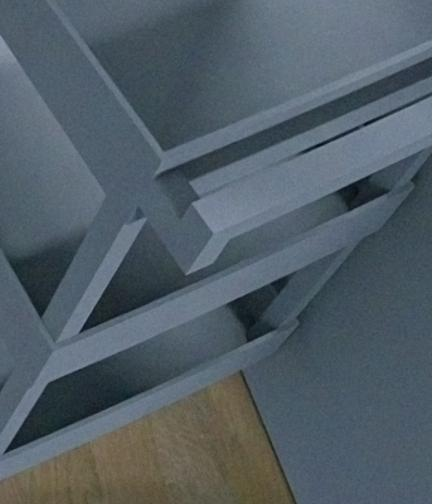

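Emit:
move(
  blocking=false,
  cameras=[],
  r2={"joints": {"arm_m": 0.0, "lift_m": 0.68, "gripper_m": 0.09}, "pace": "default"},
)

Emit:
wait(
  seconds=4,
  cameras=["r2_head_camera"],
)

Scene clock: 2566.13 s.
move: r2 moving
r1.base_odometry: x=-1.877 y=+1.625 heading=+2.898
r1.turned_by_wheels: +0.000
r1.turned_by_imu: +0.000
r1.base_tilt: forward=-1.6 right=+1.3
r1.lidar_m: 4.58 2.77 1.99 1.91 1.70 0.25 0.37 0.67 0.54 0.53 2.94 3.95
r1.base_status: not commanded
r1.joint_positions: lift_m=+0.127 arm_m=+0.000 wrist_yaw_rad=+3.092 wrist_pitch_rad=+0.002 wrist_roll_rad=+0.000 gripper_m=+0.056
r1.joint_status: not commanded
r1.measured_speeds: translate_m=+0.000 strafe_m=+0.000 rotate_rad=+0.000 lift_m=+0.000 arm_m=+0.000 wrist_yaw_rad=+0.000 wrist_pitch_rad=+0.000 wrist_roll_rad=+0.000
r1.motor_effort: lift_m=+20(20) arm_m=+4(4) wheel_0=-5(6) wheel_1=+3(4) wheel_2=+3(3)
r1.servo_current: wrist_yaw_rad=46(65) wrist_pitch_rad=39(46) wrist_roll_rad=59(59) gripper_m=46(46)
r1.contact_limits: strafe_m 0.7
r1.hand_pose: x=-0.1128 y=+0.1017 z=+0.3046 quat_wxyz=(+0.025, -0.001, +0.000, +1.000) (m; r1's base frame)
r1.wrist_depth_mm: 136 137 - 294 - - - / 108 138 917 293 - - - / 112 138 232 296 - - - / 133 150 917 296 - - - / 1205 1336 1430 296 - - - / 991 1098 190 296 189 1160 1118 / 788 750 750 155 750 788 809
r2.base_odometry: x=-1.361 y=-3.126 heading=-2.062
r2.turned_by_wheels: +0.000
r2.turned_by_imu: +0.000
r2.base_tilt: forward=-0.7 right=+0.0
r2.lidar_m: 0.98 1.10 1.61 2.09 2.22 3.14 - 3.61 0.55 0.53 0.62 0.55
r2.base_status: not commanded
r2.joint_positions: lift_m=+0.677 arm_m=+0.497 wrist_yaw_rad=-0.698 wrist_pitch_rad=+0.001 wrist_roll_rad=+1.570 gripper_m=+0.020
r2.joint_status: lift_m moving; arm_m moving; gripper_m moving
r2.measured_speeds: translate_m=+0.000 strafe_m=+0.000 rotate_rad=+0.000 lift_m=+0.044 arm_m=-0.195 wrist_yaw_rad=+0.000 wrist_pitch_rad=+0.000 wrist_roll_rad=+0.000
r2.motor_effort: lift_m=+23(24) arm_m=-8(9) wheel_0=+6(11) wheel_1=-2(2) wheel_2=-2(2)
r2.servo_current: wrist_yaw_rad=52(52) wrist_pitch_rad=39(46) wrist_roll_rad=46(65) gripper_m=111(111)
r2.contact_limits: strafe_m 0.4
r2.hand_pose: x=+0.8326 y=-0.2524 z=+0.8552 quat_wxyz=(+0.665, +0.664, -0.242, -0.242) (m; r2's base frame)
r2.wrist_depth_mm: - 359 357 160 160 - - / 342 334 332 175 176 615 - / 315 312 309 193 193 683 - / 290 291 290 213 215 676 - / 310 310 312 235 241 1863 - / - - 195 209 185 1576 473 / - - - - - 1499 1281
pictures: none
No camera images: "cameras" was empty.

Scene clock: 2568.30 s.
earlier move: r2 done
r1.base_odometry: x=-1.877 y=+1.625 heading=+2.898
r1.turned_by_wheels: +0.000
r1.turned_by_imu: +0.000
r1.base_tilt: forward=-1.5 right=+1.3
r1.lidar_m: 4.58 2.74 1.98 1.90 1.68 0.25 0.37 0.67 0.54 0.51 2.90 3.96
r1.base_status: not commanded
r1.joint_positions: lift_m=+0.127 arm_m=+0.000 wrist_yaw_rad=+3.092 wrist_pitch_rad=+0.002 wrist_roll_rad=+0.000 gripper_m=+0.056
r1.joint_status: not commanded
r1.measured_speeds: translate_m=+0.000 strafe_m=+0.000 rotate_rad=+0.000 lift_m=+0.000 arm_m=+0.000 wrist_yaw_rad=+0.000 wrist_pitch_rad=+0.000 wrist_roll_rad=+0.000
r1.motor_effort: lift_m=+20(20) arm_m=+4(4) wheel_0=-6(6) wheel_1=+4(4) wheel_2=+3(3)
r1.servo_current: wrist_yaw_rad=65(78) wrist_pitch_rad=46(52) wrist_roll_rad=46(59) gripper_m=39(46)
r1.contact_limits: strafe_m 0.7
r1.hand_pose: x=-0.1128 y=+0.1017 z=+0.3046 quat_wxyz=(+0.025, -0.001, +0.000, +1.000) (m; r1's base frame)
r1.wrist_depth_mm: 136 138 - 296 - - - / 108 138 904 296 - - - / 112 139 233 297 - - - / 133 150 931 294 - - - / 1205 1336 1464 297 - - - / 1008 1098 189 294 189 1160 1138 / 788 750 768 156 741 768 809
r2.base_odometry: x=-1.361 y=-3.126 heading=-2.062
r2.turned_by_wheels: +0.000
r2.turned_by_imu: +0.000
r2.base_tilt: forward=-0.7 right=+0.1
r2.lidar_m: 0.95 1.06 1.60 2.07 2.23 3.18 - 3.62 0.53 0.52 0.65 0.59
r2.base_status: not commanded
r2.joint_positions: lift_m=+0.680 arm_m=+0.000 wrist_yaw_rad=-0.698 wrist_pitch_rad=+0.001 wrist_roll_rad=+1.570 gripper_m=+0.090
r2.joint_status: all done
r2.measured_speeds: translate_m=+0.000 strafe_m=+0.000 rotate_rad=+0.000 lift_m=+0.000 arm_m=+0.000 wrist_yaw_rad=+0.000 wrist_pitch_rad=+0.000 wrist_roll_rad=+0.000
r2.motor_effort: lift_m=+21(25) arm_m=-7(11) wheel_0=+6(11) wheel_1=-2(2) wheel_2=-2(2)
r2.servo_current: wrist_yaw_rad=46(52) wrist_pitch_rad=39(46) wrist_roll_rad=39(65) gripper_m=52(137)
r2.contact_limits: strafe_m 0.4
r2.hand_pose: x=+0.3358 y=-0.2524 z=+0.8578 quat_wxyz=(+0.665, +0.664, -0.242, -0.242) (m; r2's base frame)
r2.wrist_depth_mm: - - - - - - - / - - - 750 - - - / - - - 564 - 661 798 / - - - 397 - 904 492 / - - 768 442 433 430 433 / - - 193 473 189 - 492 / - - 683 - - - 891
wait: 2.17 of 4 s (r2 has come to rest)
pictures: r2_head_camera
Images, in order (width x height): r2_head_camera 420x560.

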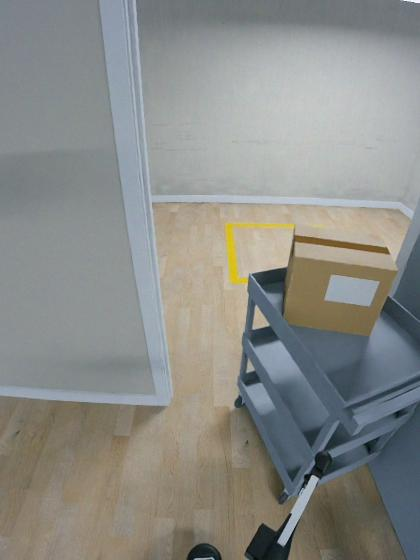

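Emit:
move(
  blocking=false,
  cameras=[],
  r2={"base": {"translate_m": 0.08, "strafe_m": -0.10}, "contact_limits": {"strafe_m": 0.3}, "pace": "default"},
)

Emit:
wait(
  seconds=3,
  cameras=["r2_head_camera"],
)

Emit:
zoom_image(
  camera="r2_head_camera",
  region=[300, 360, 420, 500],
)

Scene clock: 2575.83 s.
move: r2 moving
r1.base_odometry: x=-1.877 y=+1.625 heading=+2.898
r1.turned_by_wheels: +0.000
r1.turned_by_imu: +0.000
r1.base_tilt: forward=-1.6 right=+1.3
r1.lidar_m: 4.59 2.74 2.00 1.91 1.68 0.25 0.38 0.67 0.51 0.52 2.92 3.92
r1.base_status: not commanded
r1.joint_positions: lift_m=+0.127 arm_m=+0.000 wrist_yaw_rad=+3.092 wrist_pitch_rad=+0.002 wrist_roll_rad=+0.000 gripper_m=+0.056
r1.joint_status: not commanded
r1.measured_speeds: translate_m=+0.000 strafe_m=+0.000 rotate_rad=+0.000 lift_m=+0.000 arm_m=+0.000 wrist_yaw_rad=+0.000 wrist_pitch_rad=+0.000 wrist_roll_rad=+0.000
r1.motor_effort: lift_m=+20(20) arm_m=+4(4) wheel_0=-5(5) wheel_1=+4(4) wheel_2=+3(3)
r1.servo_current: wrist_yaw_rad=39(65) wrist_pitch_rad=39(46) wrist_roll_rad=59(65) gripper_m=46(46)
r1.contact_limits: strafe_m 0.7
r1.hand_pose: x=-0.1128 y=+0.1017 z=+0.3046 quat_wxyz=(+0.025, -0.001, +0.000, +1.000) (m; r1's base frame)
r1.wrist_depth_mm: 136 138 - 294 - - - / 108 138 904 294 - - - / 112 138 233 296 - - - / 134 150 931 294 - - - / 1182 1336 1430 296 - - - / 1008 1098 190 297 189 1138 1118 / 798 759 750 155 750 759 809
r2.base_odometry: x=-1.393 y=-3.132 heading=-2.063
r2.turned_by_wheels: +0.000
r2.turned_by_imu: +0.000
r2.base_tilt: forward=-0.7 right=+0.1
r2.lidar_m: 0.89 1.08 1.51 2.09 2.26 3.18 - 3.57 0.52 0.49 0.63 0.54
r2.base_status: translate_m moving; strafe_m moving
r2.joint_positions: lift_m=+0.680 arm_m=+0.000 wrist_yaw_rad=-0.698 wrist_pitch_rad=+0.001 wrist_roll_rad=+1.570 gripper_m=+0.090
r2.joint_status: not commanded
r2.measured_speeds: translate_m=+0.078 strafe_m=-0.096 rotate_rad=+0.002 lift_m=+0.000 arm_m=+0.000 wrist_yaw_rad=+0.000 wrist_pitch_rad=+0.000 wrist_roll_rad=+0.000
r2.motor_effort: lift_m=+21(21) arm_m=-7(7) wheel_0=+10(14) wheel_1=-7(8) wheel_2=-10(11)
r2.servo_current: wrist_yaw_rad=46(59) wrist_pitch_rad=39(46) wrist_roll_rad=46(59) gripper_m=52(59)
r2.contact_limits: strafe_m 0.3
r2.hand_pose: x=+0.3358 y=-0.2524 z=+0.8578 quat_wxyz=(+0.665, +0.664, -0.242, -0.242) (m; r2's base frame)
r2.wrist_depth_mm: - - - - - - - / - - - 715 - - - / - - - 549 - 634 569 / - - - 375 - 878 473 / - - 750 410 407 407 413 / - - 194 430 190 - 452 / - - 661 - - - 508
pictures: none
No camera images: "cameras" was empty.

Scene clock: 2577.03 s.
earlier move: r2 done
r1.base_odometry: x=-1.877 y=+1.625 heading=+2.898
r1.turned_by_wheels: +0.000
r1.turned_by_imu: +0.000
r1.base_tilt: forward=-1.5 right=+1.3
r1.lidar_m: 4.60 2.76 1.99 1.92 1.72 0.25 0.36 0.65 0.44 0.48 2.91 3.96
r1.base_status: not commanded
r1.joint_positions: lift_m=+0.127 arm_m=+0.000 wrist_yaw_rad=+3.092 wrist_pitch_rad=+0.002 wrist_roll_rad=+0.000 gripper_m=+0.056
r1.joint_status: not commanded
r1.measured_speeds: translate_m=+0.000 strafe_m=+0.000 rotate_rad=+0.000 lift_m=+0.000 arm_m=+0.000 wrist_yaw_rad=+0.000 wrist_pitch_rad=+0.000 wrist_roll_rad=+0.000
r1.motor_effort: lift_m=+20(20) arm_m=+4(4) wheel_0=-6(6) wheel_1=+3(4) wheel_2=+3(3)
r1.servo_current: wrist_yaw_rad=59(65) wrist_pitch_rad=33(52) wrist_roll_rad=52(65) gripper_m=39(46)
r1.contact_limits: strafe_m 0.7
r1.hand_pose: x=-0.1128 y=+0.1017 z=+0.3046 quat_wxyz=(+0.025, -0.001, +0.000, +1.000) (m; r1's base frame)
r1.wrist_depth_mm: 135 138 - 294 - - - / 108 138 904 294 - - - / 112 138 232 297 - - - / 133 150 917 294 - - - / 1182 1336 1464 297 - - - / 1008 1078 189 296 190 1160 1098 / 788 759 759 156 750 768 820
r2.base_odometry: x=-1.487 y=-3.150 heading=-2.063
r2.turned_by_wheels: +0.000
r2.turned_by_imu: +0.000
r2.base_tilt: forward=-0.6 right=+0.1
r2.lidar_m: 0.70 1.01 1.44 2.17 2.30 3.28 - 3.45 0.47 0.47 0.55 0.44
r2.base_status: done
r2.joint_positions: lift_m=+0.680 arm_m=+0.000 wrist_yaw_rad=-0.698 wrist_pitch_rad=+0.001 wrist_roll_rad=+1.570 gripper_m=+0.090
r2.joint_status: not commanded
r2.measured_speeds: translate_m=+0.000 strafe_m=+0.000 rotate_rad=+0.000 lift_m=+0.000 arm_m=+0.000 wrist_yaw_rad=+0.000 wrist_pitch_rad=+0.000 wrist_roll_rad=+0.000
r2.motor_effort: lift_m=+21(21) arm_m=-7(7) wheel_0=+2(14) wheel_1=-2(8) wheel_2=-6(11)
r2.servo_current: wrist_yaw_rad=46(65) wrist_pitch_rad=39(46) wrist_roll_rad=52(59) gripper_m=46(59)
r2.contact_limits: strafe_m 0.3
r2.hand_pose: x=+0.3358 y=-0.2524 z=+0.8578 quat_wxyz=(+0.665, +0.664, -0.242, -0.242) (m; r2's base frame)
r2.wrist_depth_mm: - - - - - - - / - - - 615 - - - / - - - 492 - 580 512 / - - - 375 404 788 - / - - - 272 347 854 - / - - 194 297 192 309 307 / - - 597 - - - -
wait: 1.20 of 3 s (r2 has come to rest)
pictures: r2_head_camera
Images, in order (width x height): r2_head_camera 420x560.

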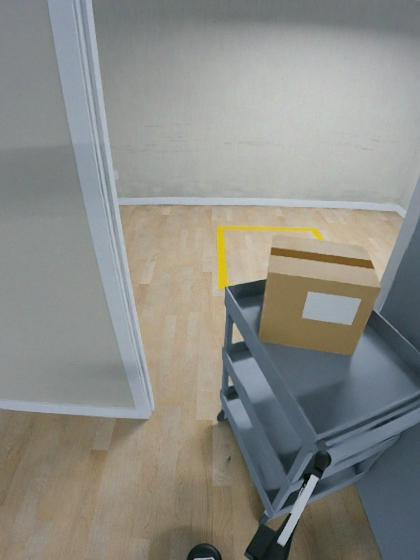

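Scaled by 3.600 from the camera's 420x560 image, which has a finer 1200x1600 frame.

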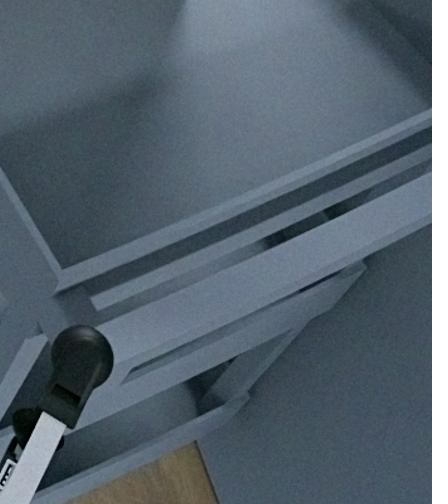

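Emit:
move(
  blocking=false,
  cameras=[],
  r2={"base": {"translate_m": 0.042, "strafe_m": -0.04}, "contact_limits": {"strafe_m": 0.3}, "pace": "slow"},
)

Emit:
wait(
  seconds=3,
  cameras=["r2_head_camera"],
)

Emit:
zoom_image(
  camera="r2_head_camera",
  region=[280, 380, 400, 520],
)

Scene clock: 2585.00 s.
move: r2 moving
r1.base_odometry: x=-1.877 y=+1.625 heading=+2.898
r1.turned_by_wheels: +0.000
r1.turned_by_imu: +0.000
r1.base_tilt: forward=-1.5 right=+1.3
r1.lidar_m: 4.57 2.73 2.00 1.93 1.70 0.25 0.41 0.65 0.45 0.46 2.90 3.95
r1.base_status: not commanded
r1.joint_positions: lift_m=+0.127 arm_m=+0.000 wrist_yaw_rad=+3.092 wrist_pitch_rad=+0.002 wrist_roll_rad=+0.000 gripper_m=+0.056
r1.joint_status: not commanded
r1.measured_speeds: translate_m=+0.000 strafe_m=+0.000 rotate_rad=+0.000 lift_m=+0.000 arm_m=+0.000 wrist_yaw_rad=+0.000 wrist_pitch_rad=+0.000 wrist_roll_rad=+0.000
r1.motor_effort: lift_m=+20(20) arm_m=+4(4) wheel_0=-5(6) wheel_1=+3(4) wheel_2=+3(3)
r1.servo_current: wrist_yaw_rad=59(65) wrist_pitch_rad=46(46) wrist_roll_rad=39(59) gripper_m=39(46)
r1.contact_limits: strafe_m 0.7
r1.hand_pose: x=-0.1128 y=+0.1017 z=+0.3046 quat_wxyz=(+0.025, -0.001, +0.000, +1.000) (m; r1's base frame)
r1.wrist_depth_mm: 136 138 - 294 - - - / 108 138 904 296 - - - / 112 138 233 294 - - - / 134 150 917 297 - - - / 1182 1308 1430 294 - - - / 991 1078 189 296 189 1138 1138 / 798 759 759 155 750 778 809
r2.base_odometry: x=-1.499 y=-3.154 heading=-2.063
r2.turned_by_wheels: -0.001
r2.turned_by_imu: +0.000
r2.base_tilt: forward=-0.7 right=+0.1
r2.lidar_m: 0.69 0.95 1.42 2.18 2.33 3.29 - 3.41 0.46 0.50 0.52 0.45
r2.base_status: translate_m moving; strafe_m moving
r2.joint_positions: lift_m=+0.680 arm_m=+0.000 wrist_yaw_rad=-0.698 wrist_pitch_rad=+0.001 wrist_roll_rad=+1.570 gripper_m=+0.090
r2.joint_status: not commanded
r2.measured_speeds: translate_m=+0.037 strafe_m=-0.034 rotate_rad=-0.001 lift_m=+0.000 arm_m=+0.000 wrist_yaw_rad=+0.000 wrist_pitch_rad=+0.000 wrist_roll_rad=+0.000
r2.motor_effort: lift_m=+21(21) arm_m=-7(7) wheel_0=+6(11) wheel_1=-6(6) wheel_2=-9(10)
r2.servo_current: wrist_yaw_rad=39(52) wrist_pitch_rad=33(46) wrist_roll_rad=52(52) gripper_m=46(52)
r2.contact_limits: strafe_m 0.3
r2.hand_pose: x=+0.3358 y=-0.2524 z=+0.8578 quat_wxyz=(+0.665, +0.664, -0.242, -0.242) (m; r2's base frame)
r2.wrist_depth_mm: - - - - - - - / - - - 603 - - - / - - - 480 - 668 500 / - - - 368 397 788 - / - - 647 260 329 854 - / - - 194 282 191 296 296 / - - 580 - - - -
pictures: none
No camera images: "cameras" was empty.

Scene clock: 2586.27 s.
earlier move: r2 done
r1.base_odometry: x=-1.877 y=+1.625 heading=+2.898
r1.turned_by_wheels: +0.000
r1.turned_by_imu: +0.000
r1.base_tilt: forward=-1.6 right=+1.3
r1.lidar_m: 4.61 2.77 1.99 1.92 1.68 0.25 0.39 0.64 0.44 0.45 2.92 3.89
r1.base_status: not commanded
r1.joint_positions: lift_m=+0.127 arm_m=+0.000 wrist_yaw_rad=+3.092 wrist_pitch_rad=+0.002 wrist_roll_rad=+0.000 gripper_m=+0.056
r1.joint_status: not commanded
r1.measured_speeds: translate_m=+0.000 strafe_m=+0.000 rotate_rad=+0.000 lift_m=+0.000 arm_m=+0.000 wrist_yaw_rad=+0.000 wrist_pitch_rad=+0.000 wrist_roll_rad=+0.000
r1.motor_effort: lift_m=+20(20) arm_m=+4(4) wheel_0=-5(6) wheel_1=+4(4) wheel_2=+3(3)
r1.servo_current: wrist_yaw_rad=46(72) wrist_pitch_rad=46(46) wrist_roll_rad=52(65) gripper_m=46(52)
r1.contact_limits: strafe_m 0.7
r1.hand_pose: x=-0.1128 y=+0.1017 z=+0.3046 quat_wxyz=(+0.025, -0.001, +0.000, +1.000) (m; r1's base frame)
r1.wrist_depth_mm: 135 138 - 296 - - - / 108 138 917 296 - - - / 112 138 233 296 - - - / 133 150 917 296 - - - / 1205 1308 1464 297 - - - / 991 1098 190 294 189 1138 1138 / 788 741 750 156 741 768 809
r2.base_odometry: x=-1.542 y=-3.168 heading=-2.063
r2.turned_by_wheels: +0.000
r2.turned_by_imu: +0.000
r2.base_tilt: forward=-0.7 right=+0.0
r2.lidar_m: 0.63 0.96 1.35 2.21 2.33 3.35 - 0.55 0.44 0.51 0.48 0.40
r2.base_status: done
r2.joint_positions: lift_m=+0.680 arm_m=+0.000 wrist_yaw_rad=-0.698 wrist_pitch_rad=+0.001 wrist_roll_rad=+1.570 gripper_m=+0.090
r2.joint_status: not commanded
r2.measured_speeds: translate_m=+0.000 strafe_m=+0.000 rotate_rad=+0.000 lift_m=+0.000 arm_m=+0.000 wrist_yaw_rad=+0.000 wrist_pitch_rad=+0.000 wrist_roll_rad=+0.000
r2.motor_effort: lift_m=+21(21) arm_m=-7(7) wheel_0=+5(11) wheel_1=-4(7) wheel_2=-7(10)
r2.servo_current: wrist_yaw_rad=52(59) wrist_pitch_rad=39(46) wrist_roll_rad=46(59) gripper_m=52(59)
r2.contact_limits: strafe_m 0.3
r2.hand_pose: x=+0.3358 y=-0.2524 z=+0.8578 quat_wxyz=(+0.665, +0.664, -0.242, -0.242) (m; r2's base frame)
r2.wrist_depth_mm: - - - - - - - / - - - 539 - - - / - - - 410 - - 473 / - - - 279 357 723 - / - - - 213 219 798 - / - - 193 214 194 250 254 / - - 549 - 250 - -
wait: 1.27 of 3 s (r2 has come to rest)
pictures: r2_head_camera
Images, in order (width x height): r2_head_camera 420x560.

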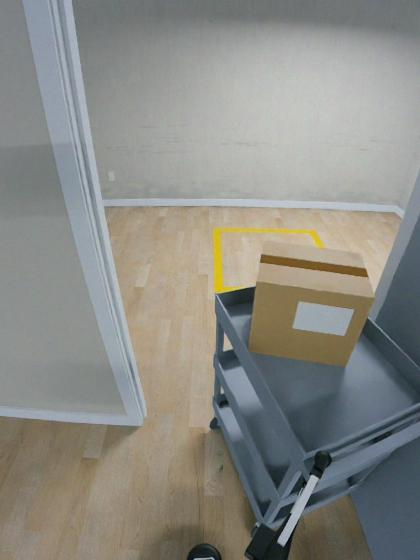

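Scaled by 3.600 from the camera's 420x560 image, which has a finer 1200x1600 frame.

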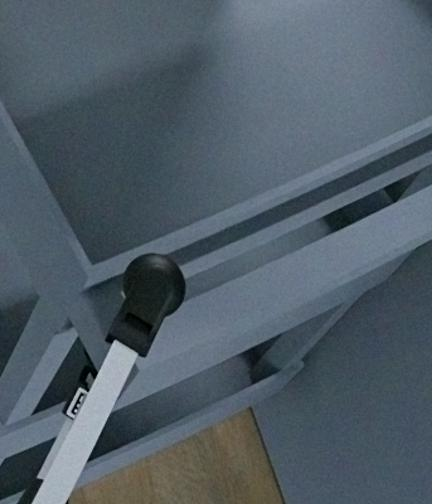

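Emit:
move(
  blocking=false,
  cameras=[],
  r2={"joints": {"gripper_m": -0.03}},
)

Emit:
wait(
  seconds=4,
  cameras=["r2_head_camera"],
)

Emit:
zoom_image(
  camera="r2_head_camera",
  region=[280, 380, 400, 520],
)

Scene clock: 2592.67 s.
move: r2 moving
r1.base_odometry: x=-1.877 y=+1.625 heading=+2.898
r1.turned_by_wheels: +0.000
r1.turned_by_imu: +0.000
r1.base_tilt: forward=-1.6 right=+1.3
r1.lidar_m: 4.58 2.76 2.00 1.91 1.70 0.25 0.39 0.64 0.44 0.48 2.94 3.96
r1.base_status: not commanded
r1.joint_positions: lift_m=+0.127 arm_m=+0.000 wrist_yaw_rad=+3.092 wrist_pitch_rad=+0.002 wrist_roll_rad=+0.000 gripper_m=+0.056
r1.joint_status: not commanded
r1.measured_speeds: translate_m=+0.000 strafe_m=+0.000 rotate_rad=+0.000 lift_m=+0.000 arm_m=+0.000 wrist_yaw_rad=+0.000 wrist_pitch_rad=+0.000 wrist_roll_rad=+0.000
r1.motor_effort: lift_m=+20(20) arm_m=+4(4) wheel_0=-5(6) wheel_1=+4(4) wheel_2=+3(3)
r1.servo_current: wrist_yaw_rad=46(65) wrist_pitch_rad=46(46) wrist_roll_rad=52(65) gripper_m=46(52)
r1.contact_limits: strafe_m 0.7
r1.hand_pose: x=-0.1128 y=+0.1017 z=+0.3046 quat_wxyz=(+0.025, -0.001, +0.000, +1.000) (m; r1's base frame)
r1.wrist_depth_mm: 136 138 - 294 - - - / 108 138 904 296 - - - / 112 138 233 296 - - - / 133 150 931 294 - - - / 1205 1366 1430 296 - - - / 991 1098 190 296 189 1160 1118 / 788 750 768 155 741 778 809
r2.base_odometry: x=-1.542 y=-3.168 heading=-2.063
r2.turned_by_wheels: +0.000
r2.turned_by_imu: +0.000
r2.base_tilt: forward=-0.7 right=+0.0
r2.lidar_m: 0.64 0.96 1.38 2.20 2.35 3.35 - 0.58 0.45 0.51 0.48 0.44
r2.base_status: not commanded
r2.joint_positions: lift_m=+0.680 arm_m=+0.000 wrist_yaw_rad=-0.698 wrist_pitch_rad=+0.003 wrist_roll_rad=+1.570 gripper_m=+0.072
r2.joint_status: gripper_m moving
r2.measured_speeds: translate_m=+0.000 strafe_m=+0.000 rotate_rad=+0.000 lift_m=+0.000 arm_m=+0.000 wrist_yaw_rad=+0.000 wrist_pitch_rad=+0.020 wrist_roll_rad=+0.000
r2.motor_effort: lift_m=+21(21) arm_m=-7(7) wheel_0=+5(5) wheel_1=-4(4) wheel_2=-6(7)
r2.servo_current: wrist_yaw_rad=52(65) wrist_pitch_rad=46(46) wrist_roll_rad=52(52) gripper_m=163(163)
r2.contact_limits: strafe_m 0.3
r2.hand_pose: x=+0.3358 y=-0.2524 z=+0.8572 quat_wxyz=(+0.664, +0.664, -0.241, -0.243) (m; r2's base frame)
r2.wrist_depth_mm: - - - - - - - / - - - 535 - - - / - - - 407 - 661 473 / - - - 278 355 715 - / - - - 211 223 809 - / - - 191 215 197 256 255 / - 539 544 - 251 - -
pictures: none
No camera images: "cameras" was empty.

Scene clock: 2594.03 s.
earlier move: r2 done
r1.base_odometry: x=-1.877 y=+1.625 heading=+2.898
r1.turned_by_wheels: +0.000
r1.turned_by_imu: +0.000
r1.base_tilt: forward=-1.5 right=+1.3
r1.lidar_m: 4.59 2.72 2.00 1.91 1.67 0.26 0.38 0.65 0.41 0.45 2.91 3.93
r1.base_status: not commanded
r1.joint_positions: lift_m=+0.127 arm_m=+0.000 wrist_yaw_rad=+3.092 wrist_pitch_rad=+0.002 wrist_roll_rad=+0.000 gripper_m=+0.056
r1.joint_status: not commanded
r1.measured_speeds: translate_m=+0.000 strafe_m=+0.000 rotate_rad=+0.000 lift_m=+0.000 arm_m=+0.000 wrist_yaw_rad=+0.000 wrist_pitch_rad=+0.000 wrist_roll_rad=+0.000
r1.motor_effort: lift_m=+20(20) arm_m=+4(4) wheel_0=-6(6) wheel_1=+4(4) wheel_2=+3(3)
r1.servo_current: wrist_yaw_rad=72(72) wrist_pitch_rad=39(52) wrist_roll_rad=39(65) gripper_m=39(52)
r1.contact_limits: strafe_m 0.7
r1.hand_pose: x=-0.1128 y=+0.1017 z=+0.3046 quat_wxyz=(+0.025, -0.001, +0.000, +1.000) (m; r1's base frame)
r1.wrist_depth_mm: 136 138 - 296 - - - / 108 138 - 294 - - - / 112 139 233 294 - - - / 133 150 904 294 - - - / 1138 1336 1430 297 - - - / 1008 1098 189 294 189 1138 1098 / 750 759 759 155 759 768 798
r2.base_odometry: x=-1.542 y=-3.168 heading=-2.063
r2.turned_by_wheels: +0.000
r2.turned_by_imu: +0.000
r2.base_tilt: forward=-0.6 right=+0.1
r2.lidar_m: 0.61 0.94 1.36 2.21 2.34 3.34 - 0.56 0.45 0.48 0.47 0.42
r2.base_status: not commanded
r2.joint_positions: lift_m=+0.680 arm_m=+0.000 wrist_yaw_rad=-0.698 wrist_pitch_rad=+0.009 wrist_roll_rad=+1.570 gripper_m=-0.028
r2.joint_status: all done
r2.measured_speeds: translate_m=+0.000 strafe_m=+0.000 rotate_rad=+0.000 lift_m=+0.000 arm_m=+0.000 wrist_yaw_rad=+0.000 wrist_pitch_rad=+0.000 wrist_roll_rad=+0.000
r2.motor_effort: lift_m=+21(21) arm_m=-6(7) wheel_0=+4(5) wheel_1=-3(4) wheel_2=-4(7)
r2.servo_current: wrist_yaw_rad=52(65) wrist_pitch_rad=59(59) wrist_roll_rad=39(65) gripper_m=182(403)
r2.contact_limits: strafe_m 0.3
r2.hand_pose: x=+0.3358 y=-0.2524 z=+0.8553 quat_wxyz=(+0.664, +0.665, -0.239, -0.245) (m; r2's base frame)
r2.wrist_depth_mm: - - - - - - - / - - - 517 - - - / - - - 392 - - 469 / - - - 314 - 715 - / - - - 195 303 788 - / - - 182 204 178 162 236 / - 148 521 - 230 233 -
wait: 1.37 of 4 s (r2 has come to rest)
pictures: r2_head_camera
Images, in order (width x height): r2_head_camera 420x560.

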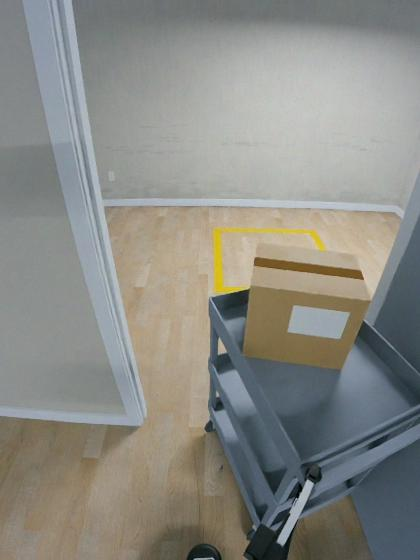

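Scaled by 3.600 from the camera's 420x560 image, which has a finer 1200x1600 frame.

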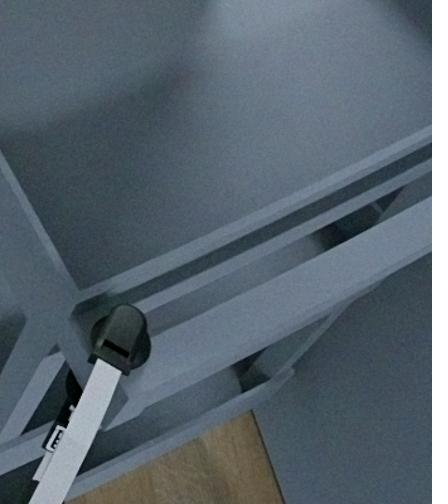

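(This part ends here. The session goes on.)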